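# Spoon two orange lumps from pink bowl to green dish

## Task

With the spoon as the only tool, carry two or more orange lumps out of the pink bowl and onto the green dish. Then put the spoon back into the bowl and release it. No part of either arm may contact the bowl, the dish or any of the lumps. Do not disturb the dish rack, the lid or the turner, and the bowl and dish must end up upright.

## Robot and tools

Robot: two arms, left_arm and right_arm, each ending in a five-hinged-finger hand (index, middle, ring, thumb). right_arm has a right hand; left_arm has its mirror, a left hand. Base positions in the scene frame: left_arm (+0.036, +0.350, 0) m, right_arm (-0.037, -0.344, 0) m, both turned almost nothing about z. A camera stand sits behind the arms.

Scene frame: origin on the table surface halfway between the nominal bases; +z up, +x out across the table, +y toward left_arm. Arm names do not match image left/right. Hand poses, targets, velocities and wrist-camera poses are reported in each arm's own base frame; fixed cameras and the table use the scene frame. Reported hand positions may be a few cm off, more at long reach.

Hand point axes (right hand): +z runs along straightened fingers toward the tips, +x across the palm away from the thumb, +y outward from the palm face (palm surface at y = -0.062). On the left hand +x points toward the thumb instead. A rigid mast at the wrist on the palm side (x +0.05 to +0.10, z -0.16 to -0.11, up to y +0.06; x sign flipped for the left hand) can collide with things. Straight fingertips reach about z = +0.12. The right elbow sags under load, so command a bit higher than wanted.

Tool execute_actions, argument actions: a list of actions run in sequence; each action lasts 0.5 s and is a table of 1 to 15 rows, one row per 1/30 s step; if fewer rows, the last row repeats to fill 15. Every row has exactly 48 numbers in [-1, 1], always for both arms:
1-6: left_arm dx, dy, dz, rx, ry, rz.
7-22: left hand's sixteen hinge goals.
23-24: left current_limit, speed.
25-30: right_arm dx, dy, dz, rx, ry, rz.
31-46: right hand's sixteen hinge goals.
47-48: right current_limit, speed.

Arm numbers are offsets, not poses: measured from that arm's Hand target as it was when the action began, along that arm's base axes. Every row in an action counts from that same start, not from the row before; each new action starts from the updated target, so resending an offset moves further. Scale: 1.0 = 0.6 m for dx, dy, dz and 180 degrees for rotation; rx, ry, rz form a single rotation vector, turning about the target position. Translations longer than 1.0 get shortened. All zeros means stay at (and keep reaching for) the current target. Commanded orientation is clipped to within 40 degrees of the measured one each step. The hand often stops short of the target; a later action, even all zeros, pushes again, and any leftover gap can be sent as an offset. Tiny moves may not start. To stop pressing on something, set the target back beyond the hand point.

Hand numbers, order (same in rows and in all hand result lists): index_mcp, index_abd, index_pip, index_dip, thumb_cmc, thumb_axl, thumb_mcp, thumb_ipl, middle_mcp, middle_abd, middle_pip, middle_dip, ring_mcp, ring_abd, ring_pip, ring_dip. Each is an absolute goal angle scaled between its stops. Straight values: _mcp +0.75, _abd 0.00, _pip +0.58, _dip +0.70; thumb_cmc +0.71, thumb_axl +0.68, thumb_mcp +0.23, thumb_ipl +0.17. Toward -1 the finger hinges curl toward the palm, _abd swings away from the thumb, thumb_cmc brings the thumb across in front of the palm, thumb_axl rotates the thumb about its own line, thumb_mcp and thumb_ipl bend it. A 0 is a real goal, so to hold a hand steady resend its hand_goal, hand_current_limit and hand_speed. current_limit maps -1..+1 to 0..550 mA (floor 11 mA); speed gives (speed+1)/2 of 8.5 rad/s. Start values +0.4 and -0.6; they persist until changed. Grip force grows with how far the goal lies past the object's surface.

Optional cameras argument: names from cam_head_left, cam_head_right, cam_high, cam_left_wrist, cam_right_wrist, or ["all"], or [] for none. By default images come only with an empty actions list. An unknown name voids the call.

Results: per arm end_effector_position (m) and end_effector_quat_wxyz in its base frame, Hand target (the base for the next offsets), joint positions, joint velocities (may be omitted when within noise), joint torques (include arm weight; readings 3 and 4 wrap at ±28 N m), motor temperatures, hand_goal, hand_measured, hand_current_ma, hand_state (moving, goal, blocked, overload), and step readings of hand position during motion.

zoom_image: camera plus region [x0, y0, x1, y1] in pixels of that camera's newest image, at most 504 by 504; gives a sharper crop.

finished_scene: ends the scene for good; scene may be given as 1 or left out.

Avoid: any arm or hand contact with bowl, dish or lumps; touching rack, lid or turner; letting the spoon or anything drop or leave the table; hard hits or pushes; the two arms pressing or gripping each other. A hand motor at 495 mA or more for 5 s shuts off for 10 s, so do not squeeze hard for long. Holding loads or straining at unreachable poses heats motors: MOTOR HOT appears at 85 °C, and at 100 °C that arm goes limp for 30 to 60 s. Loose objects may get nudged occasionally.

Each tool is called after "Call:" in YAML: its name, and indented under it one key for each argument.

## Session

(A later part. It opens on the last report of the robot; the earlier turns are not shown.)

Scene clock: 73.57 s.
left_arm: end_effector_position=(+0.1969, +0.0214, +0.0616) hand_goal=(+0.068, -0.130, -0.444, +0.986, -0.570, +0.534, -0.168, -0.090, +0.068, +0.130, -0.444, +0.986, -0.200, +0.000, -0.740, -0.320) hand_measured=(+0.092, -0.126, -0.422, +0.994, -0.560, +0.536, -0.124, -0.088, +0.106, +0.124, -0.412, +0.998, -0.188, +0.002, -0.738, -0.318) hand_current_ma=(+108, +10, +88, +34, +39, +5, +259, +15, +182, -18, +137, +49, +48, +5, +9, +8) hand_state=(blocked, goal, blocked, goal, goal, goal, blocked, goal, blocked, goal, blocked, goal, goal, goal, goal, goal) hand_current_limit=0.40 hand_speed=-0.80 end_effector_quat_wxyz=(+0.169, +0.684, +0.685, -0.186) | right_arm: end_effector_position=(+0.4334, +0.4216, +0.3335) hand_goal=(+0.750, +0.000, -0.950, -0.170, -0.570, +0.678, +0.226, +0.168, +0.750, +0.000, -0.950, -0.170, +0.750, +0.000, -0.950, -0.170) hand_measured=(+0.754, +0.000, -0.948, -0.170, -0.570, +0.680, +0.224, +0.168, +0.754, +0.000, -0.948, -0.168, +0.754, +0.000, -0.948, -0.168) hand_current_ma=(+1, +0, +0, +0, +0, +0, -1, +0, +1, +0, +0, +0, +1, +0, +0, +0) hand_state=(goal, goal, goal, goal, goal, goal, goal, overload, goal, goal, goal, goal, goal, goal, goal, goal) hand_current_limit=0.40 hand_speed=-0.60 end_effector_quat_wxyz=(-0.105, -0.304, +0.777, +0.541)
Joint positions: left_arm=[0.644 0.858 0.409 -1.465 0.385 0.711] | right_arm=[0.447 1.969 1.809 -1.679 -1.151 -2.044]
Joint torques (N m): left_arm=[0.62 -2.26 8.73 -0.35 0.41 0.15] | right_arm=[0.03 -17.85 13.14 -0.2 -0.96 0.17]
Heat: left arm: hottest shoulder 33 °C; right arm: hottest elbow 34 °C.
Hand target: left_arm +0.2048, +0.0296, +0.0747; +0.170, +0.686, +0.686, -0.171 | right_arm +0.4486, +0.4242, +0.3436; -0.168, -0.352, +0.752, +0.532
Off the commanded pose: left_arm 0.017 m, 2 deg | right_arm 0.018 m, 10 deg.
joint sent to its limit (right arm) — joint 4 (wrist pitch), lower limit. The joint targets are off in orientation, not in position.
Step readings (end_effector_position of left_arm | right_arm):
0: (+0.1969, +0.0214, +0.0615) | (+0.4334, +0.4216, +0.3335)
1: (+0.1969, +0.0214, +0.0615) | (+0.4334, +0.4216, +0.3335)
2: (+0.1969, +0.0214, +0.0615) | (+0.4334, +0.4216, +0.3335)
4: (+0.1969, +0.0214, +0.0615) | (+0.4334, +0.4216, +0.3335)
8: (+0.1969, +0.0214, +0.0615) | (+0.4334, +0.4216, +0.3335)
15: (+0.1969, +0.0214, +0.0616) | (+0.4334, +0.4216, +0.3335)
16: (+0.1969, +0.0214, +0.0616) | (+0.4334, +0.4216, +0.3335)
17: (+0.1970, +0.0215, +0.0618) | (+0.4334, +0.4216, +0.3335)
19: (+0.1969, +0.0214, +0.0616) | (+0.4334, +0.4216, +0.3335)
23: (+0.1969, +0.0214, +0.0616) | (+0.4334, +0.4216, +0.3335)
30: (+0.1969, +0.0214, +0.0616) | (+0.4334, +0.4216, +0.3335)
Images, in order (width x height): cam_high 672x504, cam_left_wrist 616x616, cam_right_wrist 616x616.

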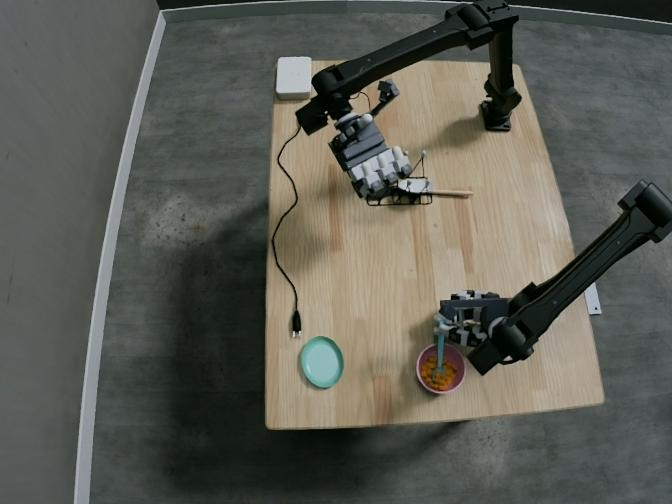

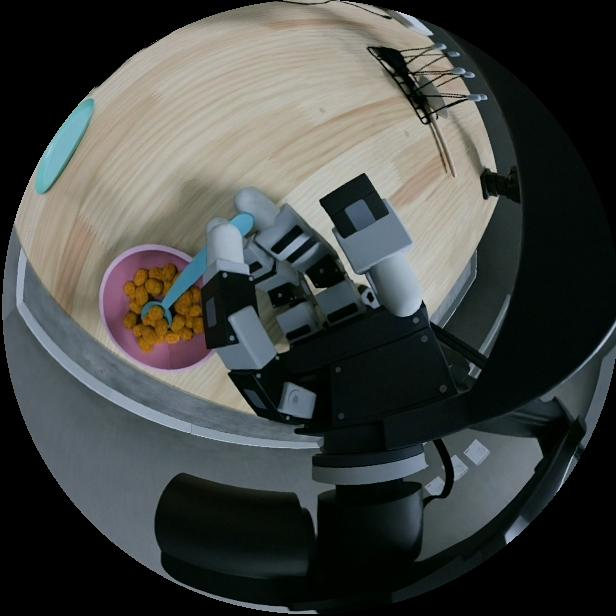

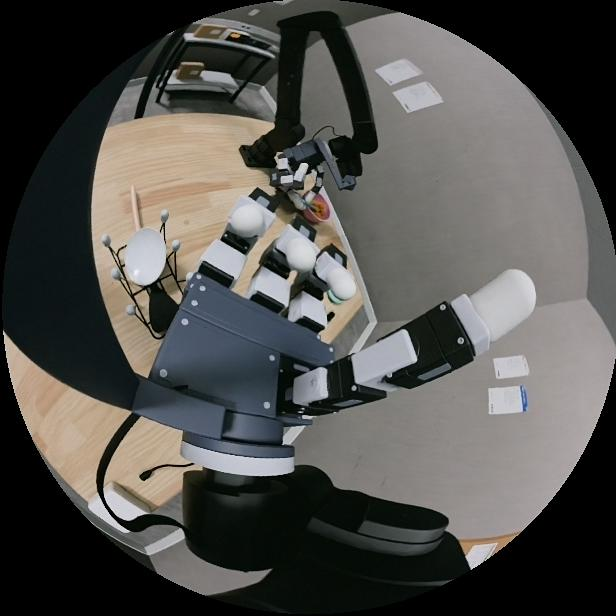

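Call:
execute_actions:
  actions:
    - [[-0.0097,-0.01,0.017,0.03,0,0,0.0685,-0.13,-0.445,0.986,-0.571,0.533,-0.169,-0.09,0.0685,0.13,-0.445,0.986,-0.2,0,-0.74,-0.32,0.4,-0.8,0,0,0,0,0,0,0.75,0,-0.95,-0.17,-0.571,0.678,0.226,0.168,0.75,0,-0.95,-0.17,0.75,0,-0.95,-0.17,0.4,-0.6]]
  cameras: ["cam_left_wrist","cam_right_wrist","cam_high"]

Call:
zoom_image:
  camera: "cam_left_wrist"
  region: [110, 170, 290, 400]

Call:
zoom_image:
  camera: "cam_right_wrist"
  region: [260, 150, 340, 230]

Scene clock: 74.97 s.
left_arm: end_effector_position=(+0.1916, +0.0201, +0.0720) hand_goal=(+0.068, -0.130, -0.444, +0.986, -0.570, +0.534, -0.168, -0.090, +0.068, +0.130, -0.444, +0.986, -0.200, +0.000, -0.740, -0.320) hand_measured=(+0.100, -0.126, -0.420, +0.996, -0.558, +0.536, -0.128, -0.084, +0.106, +0.124, -0.414, +0.998, -0.188, +0.002, -0.738, -0.318) hand_current_ma=(+145, +13, +99, +38, +51, +11, +227, +28, +182, -20, +132, +49, +48, +5, +9, +8) hand_state=(blocked, goal, blocked, goal, goal, goal, blocked, goal, blocked, goal, blocked, goal, goal, goal, goal, goal) hand_current_limit=0.40 hand_speed=-0.80 end_effector_quat_wxyz=(+0.139, +0.690, +0.695, -0.151) | right_arm: end_effector_position=(+0.4334, +0.4216, +0.3335) hand_goal=(+0.750, +0.000, -0.950, -0.170, -0.570, +0.678, +0.226, +0.168, +0.750, +0.000, -0.950, -0.170, +0.750, +0.000, -0.950, -0.170) hand_measured=(+0.754, +0.000, -0.948, -0.170, -0.570, +0.680, +0.224, +0.168, +0.754, +0.000, -0.948, -0.168, +0.754, +0.000, -0.948, -0.168) hand_current_ma=(+1, +0, +0, +0, +0, +0, -1, +0, +1, +0, +0, +0, +1, +0, +0, +0) hand_state=(goal, goal, goal, goal, goal, goal, goal, overload, goal, goal, goal, goal, goal, goal, goal, goal) hand_current_limit=0.40 hand_speed=-0.60 end_effector_quat_wxyz=(-0.105, -0.304, +0.777, +0.541)
Joint positions: left_arm=[0.563 0.73 0.409 -1.495 0.337 0.598] | right_arm=[0.447 1.969 1.809 -1.679 -1.151 -2.044]
Joint torques (N m): left_arm=[-1.08 -1.26 9.24 -0.13 0.36 0.01] | right_arm=[-0.15 -17.73 13.16 -0.18 -0.96 0.15]
Heat: left arm: hottest shoulder 33 °C; right arm: hottest elbow 34 °C.
Hand target: left_arm +0.1989, +0.0236, +0.0849; +0.137, +0.694, +0.693, -0.139 | right_arm +0.4486, +0.4242, +0.3436; -0.168, -0.352, +0.752, +0.532
Off the commanded pose: left_arm 0.015 m, 2 deg | right_arm 0.018 m, 10 deg.
joint sent to its limit (right arm) — joint 4 (wrist pitch), lower limit. The joint targets are off in orientation, not in position.
Step readings (end_effector_position of left_arm | right_arm):
0: (+0.1969, +0.0214, +0.0616) | (+0.4334, +0.4216, +0.3335)
1: (+0.1968, +0.0215, +0.0616) | (+0.4334, +0.4216, +0.3335)
2: (+0.1961, +0.0221, +0.0619) | (+0.4334, +0.4216, +0.3335)
4: (+0.1947, +0.0226, +0.0642) | (+0.4334, +0.4216, +0.3335)
8: (+0.1943, +0.0193, +0.0727) | (+0.4334, +0.4216, +0.3335)
15: (+0.1921, +0.0191, +0.0726) | (+0.4334, +0.4216, +0.3335)
Images, in order (width x height): cam_high 672x504, cam_left_wrist 616x616, cam_right_wrist 616x616.

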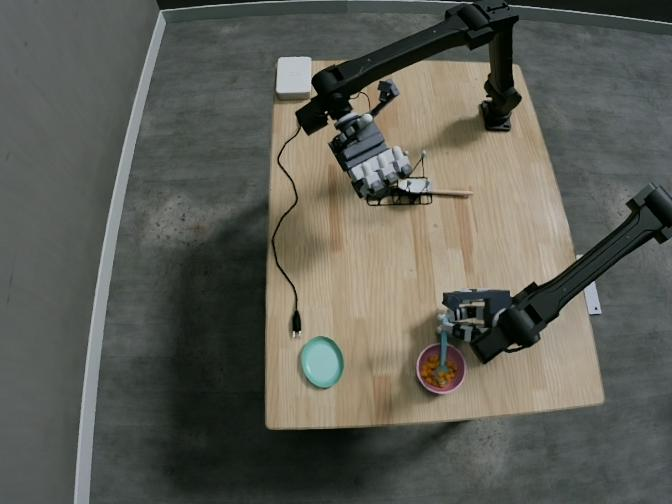

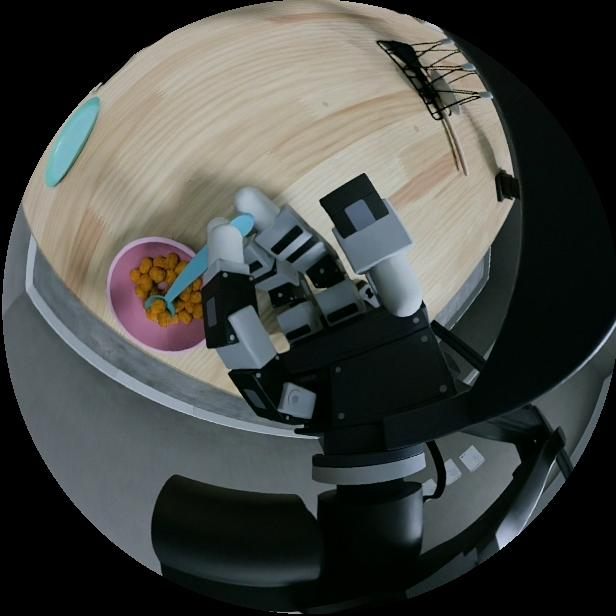

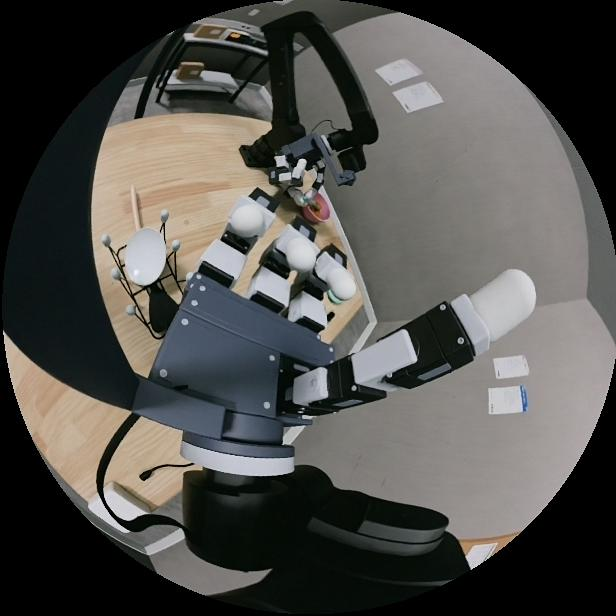

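Scaled by 2.191 from the camera's 616x616 image, which has a finer 880x880 frame.

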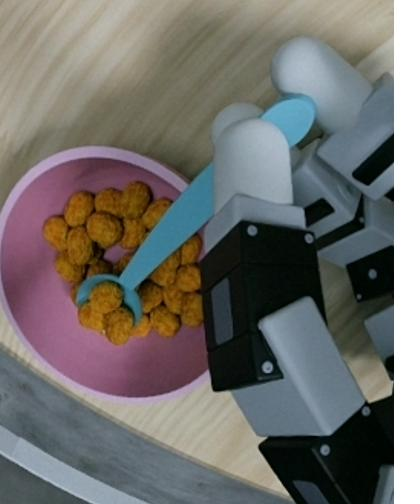

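Scaled by 6.300 from the camera's 616x616 image, which has a finer 880x880 frame.

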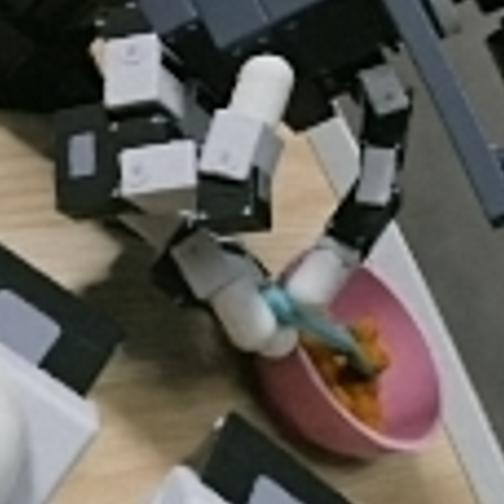

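Call:
execute_actions:
  actions:
    - [[0,0,0.03,0.03,0,0,0.0685,-0.13,-0.445,0.986,-0.571,0.533,-0.169,-0.09,0.0685,0.13,-0.445,0.986,-0.2,0,-0.74,-0.32,0.4,-0.8,0,0,0,0,0,0,0.75,0,-0.95,-0.17,-0.571,0.678,0.226,0.168,0.75,0,-0.95,-0.17,0.75,0,-0.95,-0.17,0.4,-0.6]]
    - [[0,0,0.03,0.02,0,0,0.0685,-0.13,-0.445,0.986,-0.571,0.533,-0.169,-0.09,0.0685,0.13,-0.445,0.986,-0.2,0,-0.74,-0.32,0.4,-0.8,0,0,0,0,0,0,0.75,0,-0.95,-0.17,-0.571,0.678,0.226,0.168,0.75,0,-0.95,-0.17,0.75,0,-0.95,-0.17,0.4,-0.6]]
  cameras: ["cam_left_wrist","cam_right_wrist","cam_high"]

Call:
zoom_image:
  camera: "cam_left_wrist"
  region: [110, 170, 290, 400]

Call:
zoom_image:
  camera: "cam_right_wrist"
  region: [260, 150, 340, 230]

Scene clock: 76.60 s.
left_arm: end_effector_position=(+0.1895, +0.0209, +0.1008) hand_goal=(+0.068, -0.130, -0.444, +0.986, -0.570, +0.534, -0.168, -0.090, +0.068, +0.130, -0.444, +0.986, -0.200, +0.000, -0.740, -0.320) hand_measured=(+0.100, -0.126, -0.420, +0.996, -0.558, +0.536, -0.128, -0.084, +0.106, +0.124, -0.414, +0.998, -0.188, +0.002, -0.738, -0.318) hand_current_ma=(+146, +13, +99, +38, +51, +11, +226, +29, +182, -20, +132, +49, +48, +5, +9, +8) hand_state=(blocked, goal, blocked, goal, goal, goal, blocked, goal, blocked, goal, blocked, goal, goal, goal, goal, goal) hand_current_limit=0.40 hand_speed=-0.80 end_effector_quat_wxyz=(+0.078, +0.699, +0.704, -0.103) | right_arm: end_effector_position=(+0.4334, +0.4216, +0.3335) hand_goal=(+0.750, +0.000, -0.950, -0.170, -0.570, +0.678, +0.226, +0.168, +0.750, +0.000, -0.950, -0.170, +0.750, +0.000, -0.950, -0.170) hand_measured=(+0.754, +0.000, -0.948, -0.170, -0.570, +0.680, +0.224, +0.168, +0.754, +0.000, -0.948, -0.168, +0.754, +0.000, -0.948, -0.168) hand_current_ma=(+1, +0, +0, +0, +0, +0, -1, +0, +1, +0, +0, +0, +1, +0, +0, +0) hand_state=(goal, goal, goal, goal, goal, goal, goal, overload, goal, goal, goal, goal, goal, goal, goal, goal) hand_current_limit=0.40 hand_speed=-0.60 end_effector_quat_wxyz=(-0.105, -0.304, +0.777, +0.541)
Joint positions: left_arm=[0.373 0.609 0.472 -1.563 0.226 0.38] | right_arm=[0.447 1.969 1.809 -1.679 -1.151 -2.044]
Joint torques (N m): left_arm=[-1.26 -0.73 10.65 0.14 0.23 -0.07] | right_arm=[0.09 -17.55 13.15 -0.24 -0.95 0.16]
Heat: left arm: hottest shoulder 33 °C; right arm: hottest elbow 34 °C.
Hand target: left_arm +0.1990, +0.0237, +0.1209; +0.083, +0.702, +0.702, -0.084 | right_arm +0.4486, +0.4242, +0.3436; -0.168, -0.352, +0.752, +0.532
Off the commanded pose: left_arm 0.023 m, 2 deg | right_arm 0.018 m, 10 deg.
joint sent to its limit (right arm) — joint 4 (wrist pitch), lower limit. The joint targets are off in orientation, not in position.
Step readings (end_effector_position of left_arm | right_arm):
0: (+0.1916, +0.0201, +0.0719) | (+0.4334, +0.4216, +0.3335)
1: (+0.1915, +0.0203, +0.0719) | (+0.4334, +0.4216, +0.3335)
2: (+0.1907, +0.0207, +0.0719) | (+0.4334, +0.4216, +0.3335)
4: (+0.1885, +0.0194, +0.0731) | (+0.4334, +0.4216, +0.3335)
8: (+0.1893, +0.0159, +0.0815) | (+0.4334, +0.4216, +0.3335)
15: (+0.1895, +0.0184, +0.0846) | (+0.4334, +0.4216, +0.3335)
16: (+0.1892, +0.0188, +0.0845) | (+0.4334, +0.4216, +0.3335)
17: (+0.1883, +0.0194, +0.0845) | (+0.4334, +0.4216, +0.3335)
19: (+0.1876, +0.0195, +0.0873) | (+0.4334, +0.4216, +0.3335)
23: (+0.1903, +0.0178, +0.0978) | (+0.4334, +0.4216, +0.3335)
30: (+0.1901, +0.0202, +0.1011) | (+0.4334, +0.4216, +0.3335)
Images, in order (width x height): cam_high 672x504, cam_left_wrist 616x616, cam_right_wrist 616x616.

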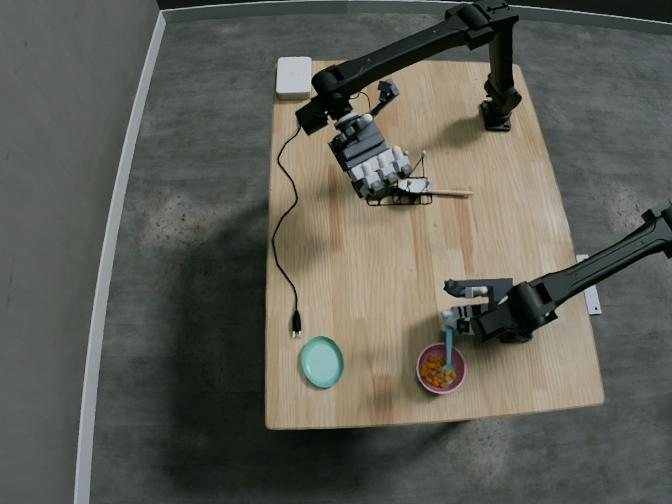

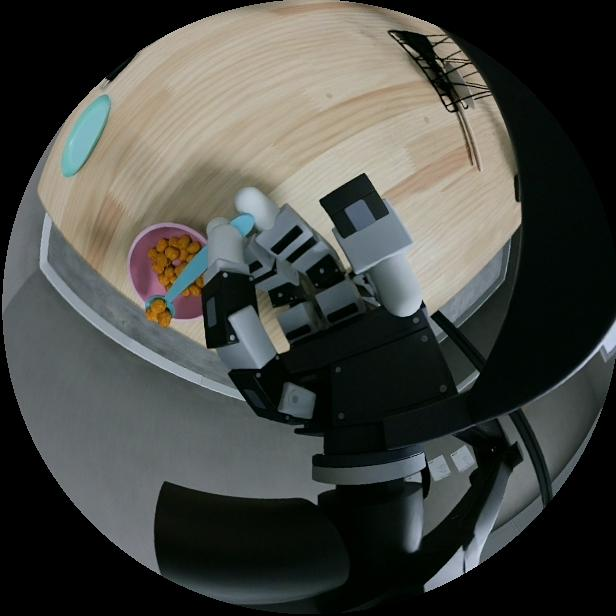

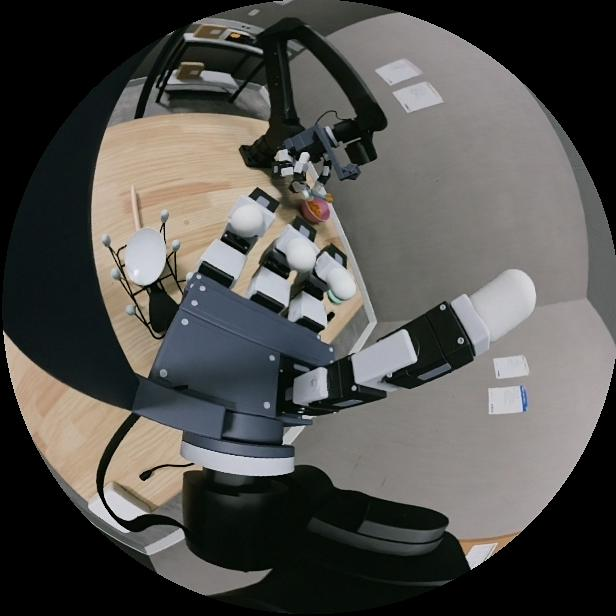

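Scaled by 2.191 from the camera's 616x616 image, which has a finer 880x880 frame.

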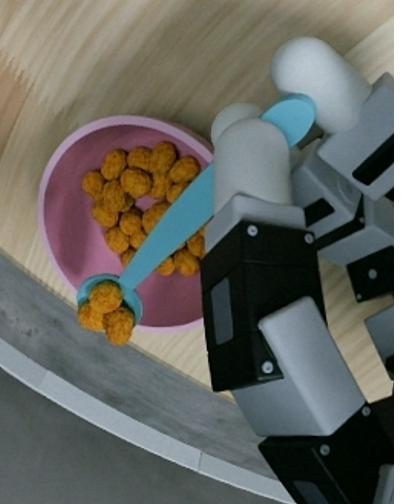

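Scaled by 6.300 from the camera's 616x616 image, which has a finer 880x880 frame.

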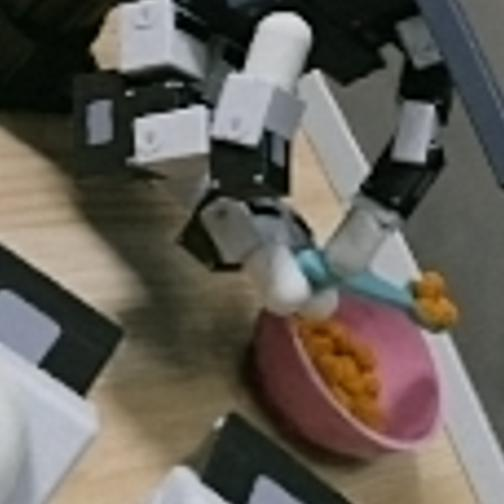

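Call:
execute_actions:
  actions: []
  cameras: ["cam_high","cam_left_wrist","cam_right_wrist"]

Call:
zoom_image:
  camera: "cam_high"
  region: [290, 300, 520, 430]

Scene clock: 77.47 s.
left_arm: end_effector_position=(+0.1895, +0.0210, +0.1008) hand_goal=(+0.068, -0.130, -0.444, +0.986, -0.570, +0.534, -0.168, -0.090, +0.068, +0.130, -0.444, +0.986, -0.200, +0.000, -0.740, -0.320) hand_measured=(+0.100, -0.126, -0.420, +0.996, -0.558, +0.536, -0.128, -0.084, +0.106, +0.124, -0.414, +0.998, -0.188, +0.002, -0.738, -0.318) hand_current_ma=(+146, +13, +99, +38, +51, +11, +226, +29, +182, -20, +132, +49, +48, +5, +9, +8) hand_state=(blocked, goal, blocked, goal, goal, goal, blocked, goal, blocked, goal, blocked, goal, goal, goal, goal, goal) hand_current_limit=0.40 hand_speed=-0.80 end_effector_quat_wxyz=(+0.078, +0.699, +0.704, -0.103) | right_arm: end_effector_position=(+0.4334, +0.4216, +0.3335) hand_goal=(+0.750, +0.000, -0.950, -0.170, -0.570, +0.678, +0.226, +0.168, +0.750, +0.000, -0.950, -0.170, +0.750, +0.000, -0.950, -0.170) hand_measured=(+0.754, +0.000, -0.948, -0.170, -0.570, +0.680, +0.224, +0.168, +0.754, +0.000, -0.948, -0.168, +0.754, +0.000, -0.948, -0.168) hand_current_ma=(+1, +0, +0, +0, +0, +0, -1, +0, +1, +0, +0, +0, +1, +0, +0, +0) hand_state=(goal, goal, goal, goal, goal, goal, goal, overload, goal, goal, goal, goal, goal, goal, goal, goal) hand_current_limit=0.40 hand_speed=-0.60 end_effector_quat_wxyz=(-0.105, -0.304, +0.777, +0.541)
Joint positions: left_arm=[0.373 0.609 0.472 -1.563 0.226 0.38] | right_arm=[0.447 1.969 1.809 -1.679 -1.151 -2.044]
Joint velocities: within noise
Joint torques (N m): left_arm=[-1.44 -0.73 10.71 0.14 0.21 -0.06] | right_arm=[-0.03 -17.73 13.03 -0.14 -0.97 0.16]
Motor temperatures (°C): left_arm=[27 33 33 30 31 29] | right_arm=[29 28 34 29 31 32]
Heat: left arm: hottest shoulder 33 °C; right arm: hottest elbow 34 °C.
Hand target: left_arm +0.1990, +0.0237, +0.1209; +0.083, +0.702, +0.702, -0.084 | right_arm +0.4486, +0.4242, +0.3436; -0.168, -0.352, +0.752, +0.532
Off the commanded pose: left_arm 0.023 m, 2 deg | right_arm 0.018 m, 10 deg.
Images, in order (width x height): cam_high 672x504, cam_left_wrist 616x616, cam_right_wrist 616x616.

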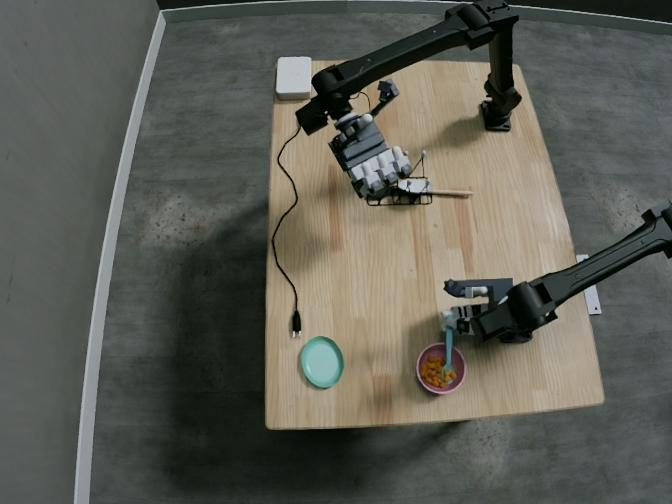

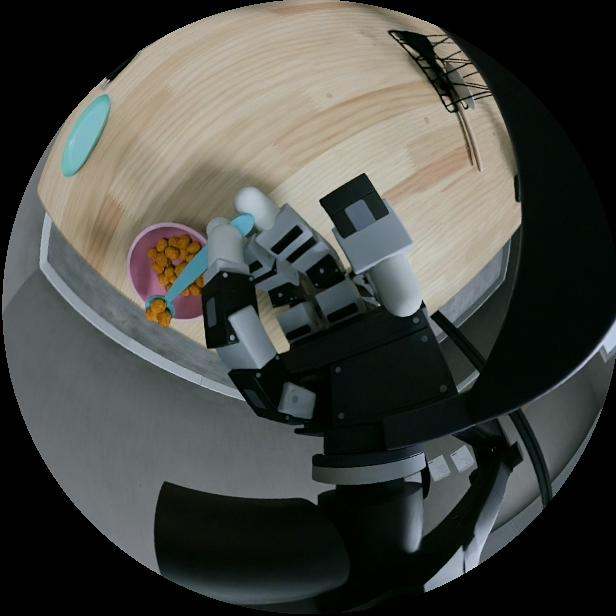

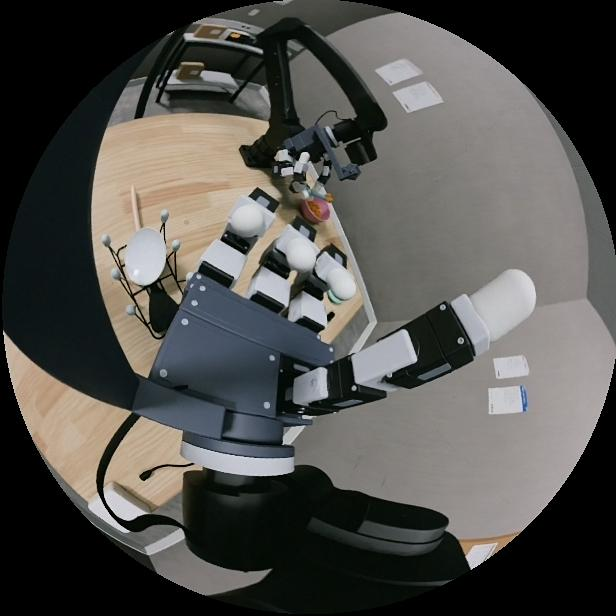

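Scaled by 2.191 from the camera's 672x504 image, which has a finer 960x720 frame.

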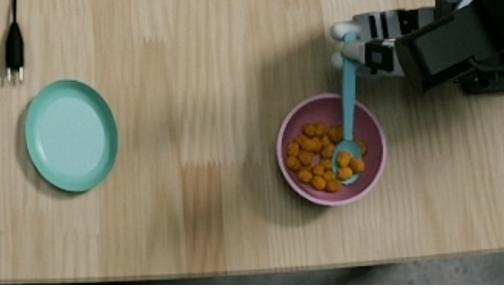

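Call:
execute_actions:
  actions:
    - [[0,0,0.03,0.011,0,0,0.0685,-0.13,-0.445,0.986,-0.571,0.533,-0.169,-0.09,0.0685,0.13,-0.445,0.986,-0.2,0,-0.74,-0.32,0.4,-0.8,0,0,0,0,0,0,0.75,0,-0.95,-0.17,-0.571,0.678,0.226,0.168,0.75,0,-0.95,-0.17,0.75,0,-0.95,-0.17,0.4,-0.6]]
    - [[0,0,0.03,0.011,0,0,0.0685,-0.13,-0.445,0.986,-0.571,0.533,-0.169,-0.09,0.0685,0.13,-0.445,0.986,-0.2,0,-0.74,-0.32,0.4,-0.8,0,0,0,0,0,0,0.75,0,-0.95,-0.17,-0.571,0.678,0.226,0.168,0.75,0,-0.95,-0.17,0.75,0,-0.95,-0.17,0.4,-0.6]]
  cameras: ["cam_high","cam_left_wrist","cam_right_wrist"]

Call:
zoom_image:
  camera: "cam_right_wrist"
  region: [260, 150, 340, 230]

Call:
zoom_image:
  camera: "cam_high"
  region: [400, 270, 500, 400]

Scene clock: 79.23 s.
left_arm: end_effector_position=(+0.1910, +0.0224, +0.1356) hand_goal=(+0.068, -0.130, -0.444, +0.986, -0.570, +0.534, -0.168, -0.090, +0.068, +0.130, -0.444, +0.986, -0.200, +0.000, -0.740, -0.320) hand_measured=(+0.100, -0.126, -0.420, +0.996, -0.558, +0.536, -0.128, -0.084, +0.106, +0.124, -0.414, +0.998, -0.188, +0.002, -0.738, -0.318) hand_current_ma=(+146, +13, +99, +38, +51, +11, +226, +30, +182, -20, +132, +49, +48, +5, +9, +8) hand_state=(blocked, goal, blocked, goal, goal, goal, blocked, goal, blocked, goal, blocked, goal, goal, goal, goal, goal) hand_current_limit=0.40 hand_speed=-0.80 end_effector_quat_wxyz=(+0.051, +0.702, +0.706, -0.079) | right_arm: end_effector_position=(+0.4334, +0.4216, +0.3335) hand_goal=(+0.750, +0.000, -0.950, -0.170, -0.570, +0.678, +0.226, +0.168, +0.750, +0.000, -0.950, -0.170, +0.750, +0.000, -0.950, -0.170) hand_measured=(+0.754, +0.000, -0.948, -0.170, -0.570, +0.680, +0.224, +0.168, +0.754, +0.000, -0.948, -0.168, +0.754, +0.000, -0.948, -0.168) hand_current_ma=(+1, +0, +0, +0, +0, +0, -1, +0, +1, +0, +0, +0, +1, +0, +0, +0) hand_state=(goal, goal, goal, goal, goal, goal, goal, overload, goal, goal, goal, goal, goal, goal, goal, goal) hand_current_limit=0.40 hand_speed=-0.60 end_effector_quat_wxyz=(-0.105, -0.304, +0.777, +0.541)
Joint positions: left_arm=[0.278 0.581 0.561 -1.641 0.166 0.279] | right_arm=[0.447 1.969 1.809 -1.679 -1.151 -2.044]
Joint torques (N m): left_arm=[-1.32 -1.03 10.81 0.2 0.13 -0.05] | right_arm=[-0.15 -17.67 13.11 -0.23 -0.96 0.17]
Heat: left arm: hottest shoulder 33 °C; right arm: hottest elbow 34 °C.
Hand target: left_arm +0.1991, +0.0237, +0.1569; +0.058, +0.705, +0.705, -0.060 | right_arm +0.4486, +0.4242, +0.3436; -0.168, -0.352, +0.752, +0.532
Off the commanded pose: left_arm 0.023 m, 2 deg | right_arm 0.018 m, 10 deg.
joint sent to its limit (right arm) — joint 4 (wrist pitch), lower limit. The joint targets are off in orientation, not in position.
Step readings (end_effector_position of left_arm | right_arm):
0: (+0.1895, +0.0210, +0.1008) | (+0.4334, +0.4216, +0.3335)
1: (+0.1894, +0.0210, +0.1009) | (+0.4334, +0.4216, +0.3335)
2: (+0.1889, +0.0214, +0.1013) | (+0.4334, +0.4216, +0.3335)
4: (+0.1881, +0.0213, +0.1042) | (+0.4334, +0.4216, +0.3335)
8: (+0.1907, +0.0202, +0.1144) | (+0.4334, +0.4216, +0.3335)
15: (+0.1907, +0.0214, +0.1182) | (+0.4334, +0.4216, +0.3335)
16: (+0.1905, +0.0216, +0.1182) | (+0.4334, +0.4216, +0.3335)
17: (+0.1899, +0.0218, +0.1187) | (+0.4334, +0.4216, +0.3335)
19: (+0.1889, +0.0221, +0.1215) | (+0.4334, +0.4216, +0.3335)
23: (+0.1915, +0.0211, +0.1321) | (+0.4334, +0.4216, +0.3335)
30: (+0.1915, +0.0221, +0.1358) | (+0.4334, +0.4216, +0.3335)
Images, in order (width x height): cam_high 672x504, cam_left_wrist 616x616, cam_right_wrist 616x616.

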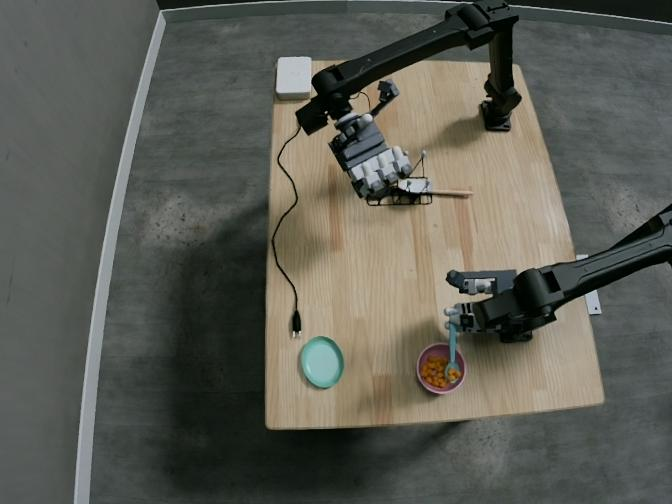

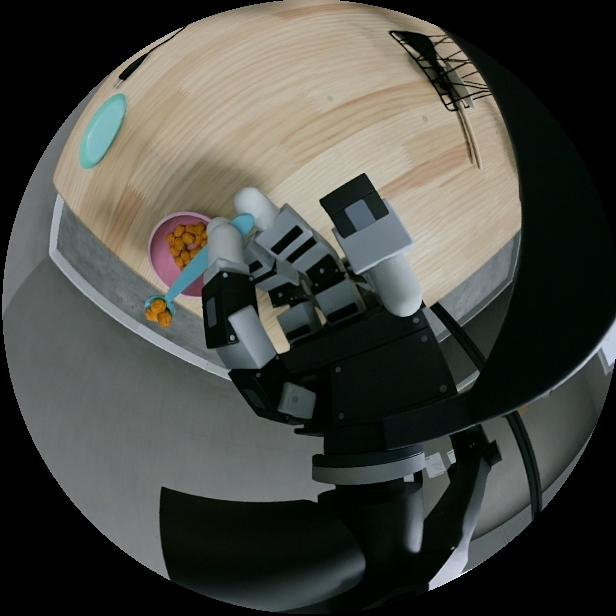

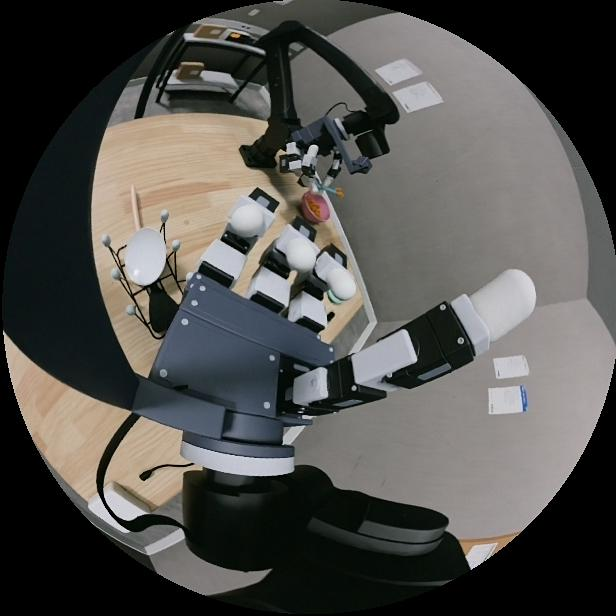

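Scaled by 6.300 from the camera's 616x616 image, which has a finer 880x880 frame.

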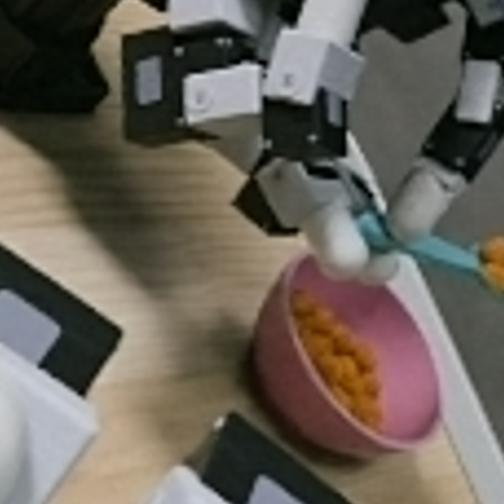

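Scaled by 3.877 from the camera's 672x504 image, which has a finer 960x720 frame.

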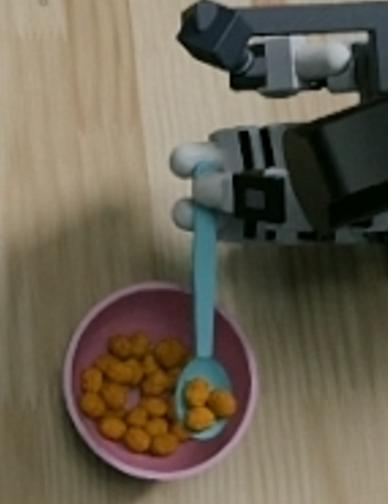

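Call:
zoom_image:
  camera: "cam_right_wrist"
  region: [305, 165, 355, 215]

Call:
zoom_image:
  camera: "cam_left_wrist"
  region: [120, 240, 220, 340]

Scaled by 10.080 from the camera's 616x616 image, which has a finer 880x880 frame.

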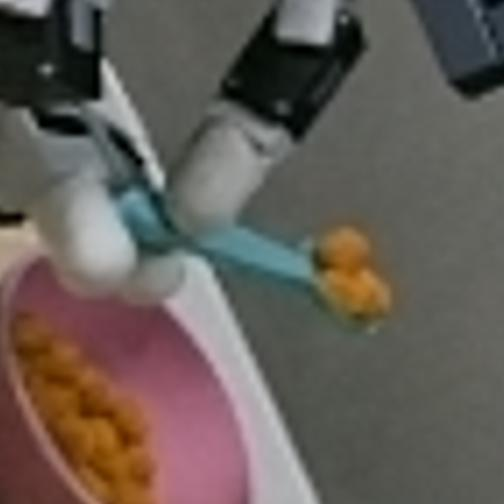

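Scaled by 5.040 from the camera's 616x616 image, which has a finer 880x880 frame.

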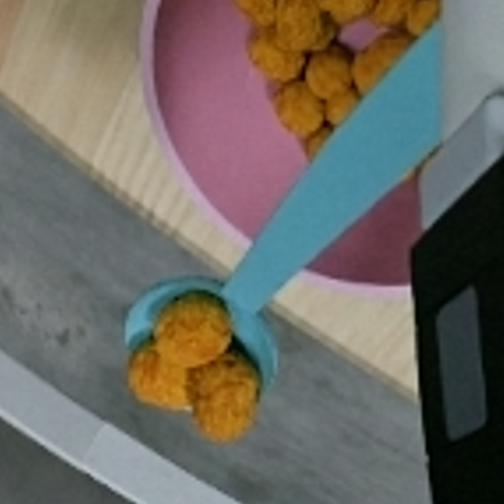

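Call:
execute_actions:
  actions:
    - [[0.01,0,0.035,0.015,0,0,0.0685,-0.13,-0.445,0.986,-0.571,0.533,-0.169,-0.09,0.0685,0.13,-0.445,0.986,-0.2,0,-0.74,-0.32,0.4,-0.8,0,0,0,0,0,0,0.75,0,-0.95,-0.17,-0.571,0.678,0.226,0.168,0.75,0,-0.95,-0.17,0.75,0,-0.95,-0.17,0.4,-0.6]]
    - [[0.02,0,0.035,0.015,0,0,0.0685,-0.13,-0.445,0.986,-0.571,0.533,-0.169,-0.09,0.0685,0.13,-0.445,0.986,-0.2,0,-0.74,-0.32,0.4,-0.8,0,0,0,0,0,0,0.75,0,-0.95,-0.17,-0.571,0.678,0.226,0.168,0.75,0,-0.95,-0.17,0.75,0,-0.95,-0.17,0.4,-0.6]]
    - [[0.035,0,0.02,0,0,0,0.0685,-0.13,-0.445,0.986,-0.571,0.533,-0.169,-0.09,0.0685,0.13,-0.445,0.986,-0.2,0,-0.74,-0.32,0.4,-0.8,0,0,0,0,0,0,0.75,0,-0.95,-0.17,-0.571,0.678,0.226,0.168,0.75,0,-0.95,-0.17,0.75,0,-0.95,-0.17,0.4,-0.6]]
  cameras: ["cam_high","cam_left_wrist","cam_right_wrist"]

Call:
zoom_image:
  camera: "cam_right_wrist"
  region: [280, 130, 380, 230]

Call:
zoom_image:
  camera: "cam_high"
  region: [300, 250, 500, 400]

Scene clock: 81.53 s.
left_arm: end_effector_position=(+0.2268, +0.0243, +0.1913) hand_goal=(+0.068, -0.130, -0.444, +0.986, -0.570, +0.534, -0.168, -0.090, +0.068, +0.130, -0.444, +0.986, -0.200, +0.000, -0.740, -0.320) hand_measured=(+0.100, -0.126, -0.420, +0.996, -0.558, +0.536, -0.130, -0.084, +0.106, +0.124, -0.414, +0.998, -0.188, +0.002, -0.738, -0.318) hand_current_ma=(+147, +13, +99, +38, +51, +11, +225, +30, +182, -20, +132, +49, +48, +5, +9, +8) hand_state=(blocked, goal, blocked, goal, goal, goal, blocked, goal, blocked, goal, blocked, goal, goal, goal, goal, goal) hand_current_limit=0.40 hand_speed=-0.80 end_effector_quat_wxyz=(+0.016, +0.705, +0.708, -0.042) | right_arm: end_effector_position=(+0.4334, +0.4216, +0.3335) hand_goal=(+0.750, +0.000, -0.950, -0.170, -0.570, +0.678, +0.226, +0.168, +0.750, +0.000, -0.950, -0.170, +0.750, +0.000, -0.950, -0.170) hand_measured=(+0.754, +0.000, -0.948, -0.170, -0.570, +0.680, +0.224, +0.168, +0.754, +0.000, -0.948, -0.168, +0.754, +0.000, -0.948, -0.168) hand_current_ma=(+1, +0, +0, +0, +0, +0, -1, +0, +1, +0, +0, +0, +1, +0, +0, +0) hand_state=(goal, goal, goal, goal, goal, goal, goal, overload, goal, goal, goal, goal, goal, goal, goal, goal) hand_current_limit=0.40 hand_speed=-0.60 end_effector_quat_wxyz=(-0.105, -0.304, +0.777, +0.541)
Joint positions: left_arm=[0.108 0.684 0.738 -1.67 0.077 0.106] | right_arm=[0.447 1.969 1.809 -1.679 -1.151 -2.044]
Joint torques (N m): left_arm=[-1.49 -0.56 11.07 0.69 0.01 -0.09] | right_arm=[0.09 -17.79 13.12 -0.18 -0.96 0.16]
Heat: left arm: hottest shoulder 33 °C; right arm: hottest elbow 34 °C.
Hand target: left_arm +0.2380, +0.0237, +0.2109; +0.025, +0.707, +0.707, -0.027 | right_arm +0.4486, +0.4242, +0.3436; -0.168, -0.352, +0.752, +0.532
Off the commanded pose: left_arm 0.023 m, 2 deg | right_arm 0.018 m, 10 deg.
joint sent to its limit (right arm) — joint 4 (wrist pitch), lower limit. The joint targets are off in orientation, not in position.
Step readings (end_effector_position of left_arm | right_arm):
0: (+0.1910, +0.0224, +0.1356) | (+0.4334, +0.4216, +0.3335)
1: (+0.1909, +0.0226, +0.1357) | (+0.4334, +0.4216, +0.3335)
2: (+0.1907, +0.0233, +0.1365) | (+0.4334, +0.4216, +0.3335)
4: (+0.1913, +0.0233, +0.1406) | (+0.4334, +0.4216, +0.3335)
8: (+0.1973, +0.0211, +0.1548) | (+0.4334, +0.4216, +0.3335)
15: (+0.1980, +0.0227, +0.1592) | (+0.4334, +0.4216, +0.3335)
16: (+0.1979, +0.0229, +0.1593) | (+0.4334, +0.4216, +0.3335)
17: (+0.1980, +0.0238, +0.1604) | (+0.4334, +0.4216, +0.3335)
19: (+0.1996, +0.0241, +0.1644) | (+0.4334, +0.4216, +0.3335)
23: (+0.2081, +0.0215, +0.1783) | (+0.4334, +0.4216, +0.3335)
30: (+0.2100, +0.0232, +0.1817) | (+0.4334, +0.4216, +0.3335)
31: (+0.2100, +0.0234, +0.1817) | (+0.4334, +0.4216, +0.3335)
32: (+0.2108, +0.0235, +0.1822) | (+0.4334, +0.4216, +0.3335)
34: (+0.2143, +0.0236, +0.1842) | (+0.4334, +0.4216, +0.3335)
38: (+0.2247, +0.0239, +0.1906) | (+0.4334, +0.4216, +0.3335)
45: (+0.2269, +0.0242, +0.1913) | (+0.4334, +0.4216, +0.3335)
Images, in order (width x height): cam_high 672x504, cam_left_wrist 616x616, cam_right_wrist 616x616.

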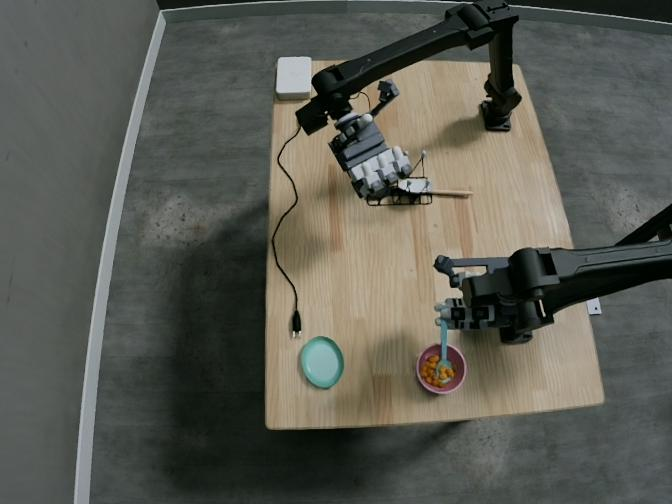

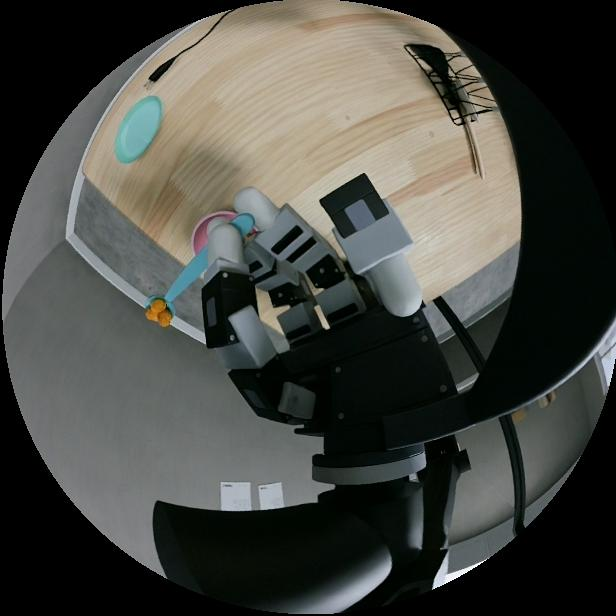

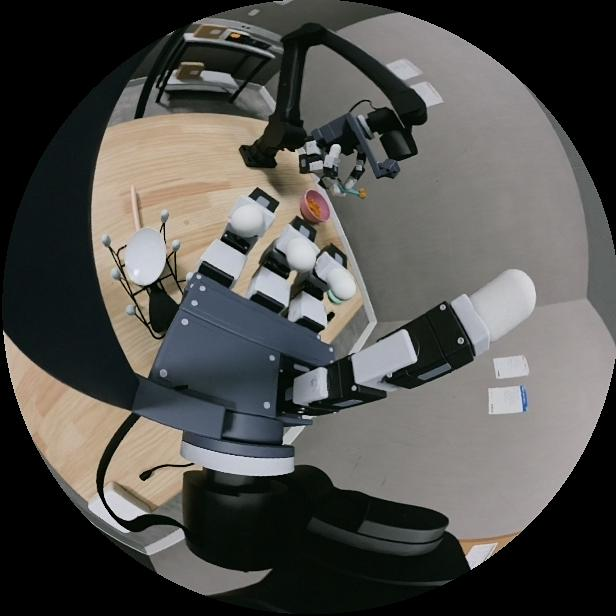

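Scaled by 5.040 from the camera's 616x616 image, which has a finer 880x880 frame.

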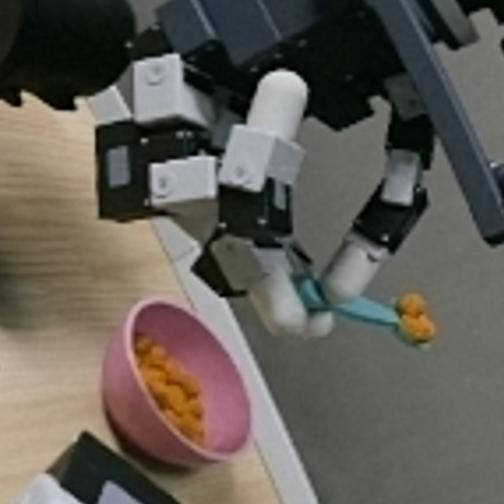

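Scaled by 2.520 from the camera's 672x504 image, which has a finer 960x720 frame.

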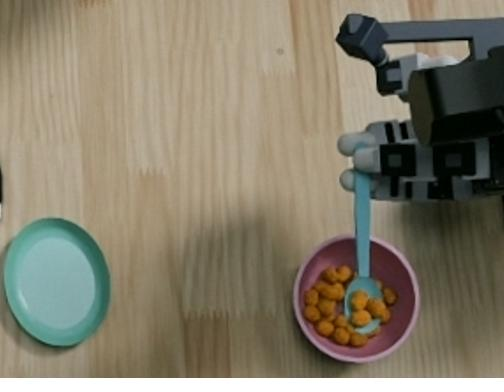

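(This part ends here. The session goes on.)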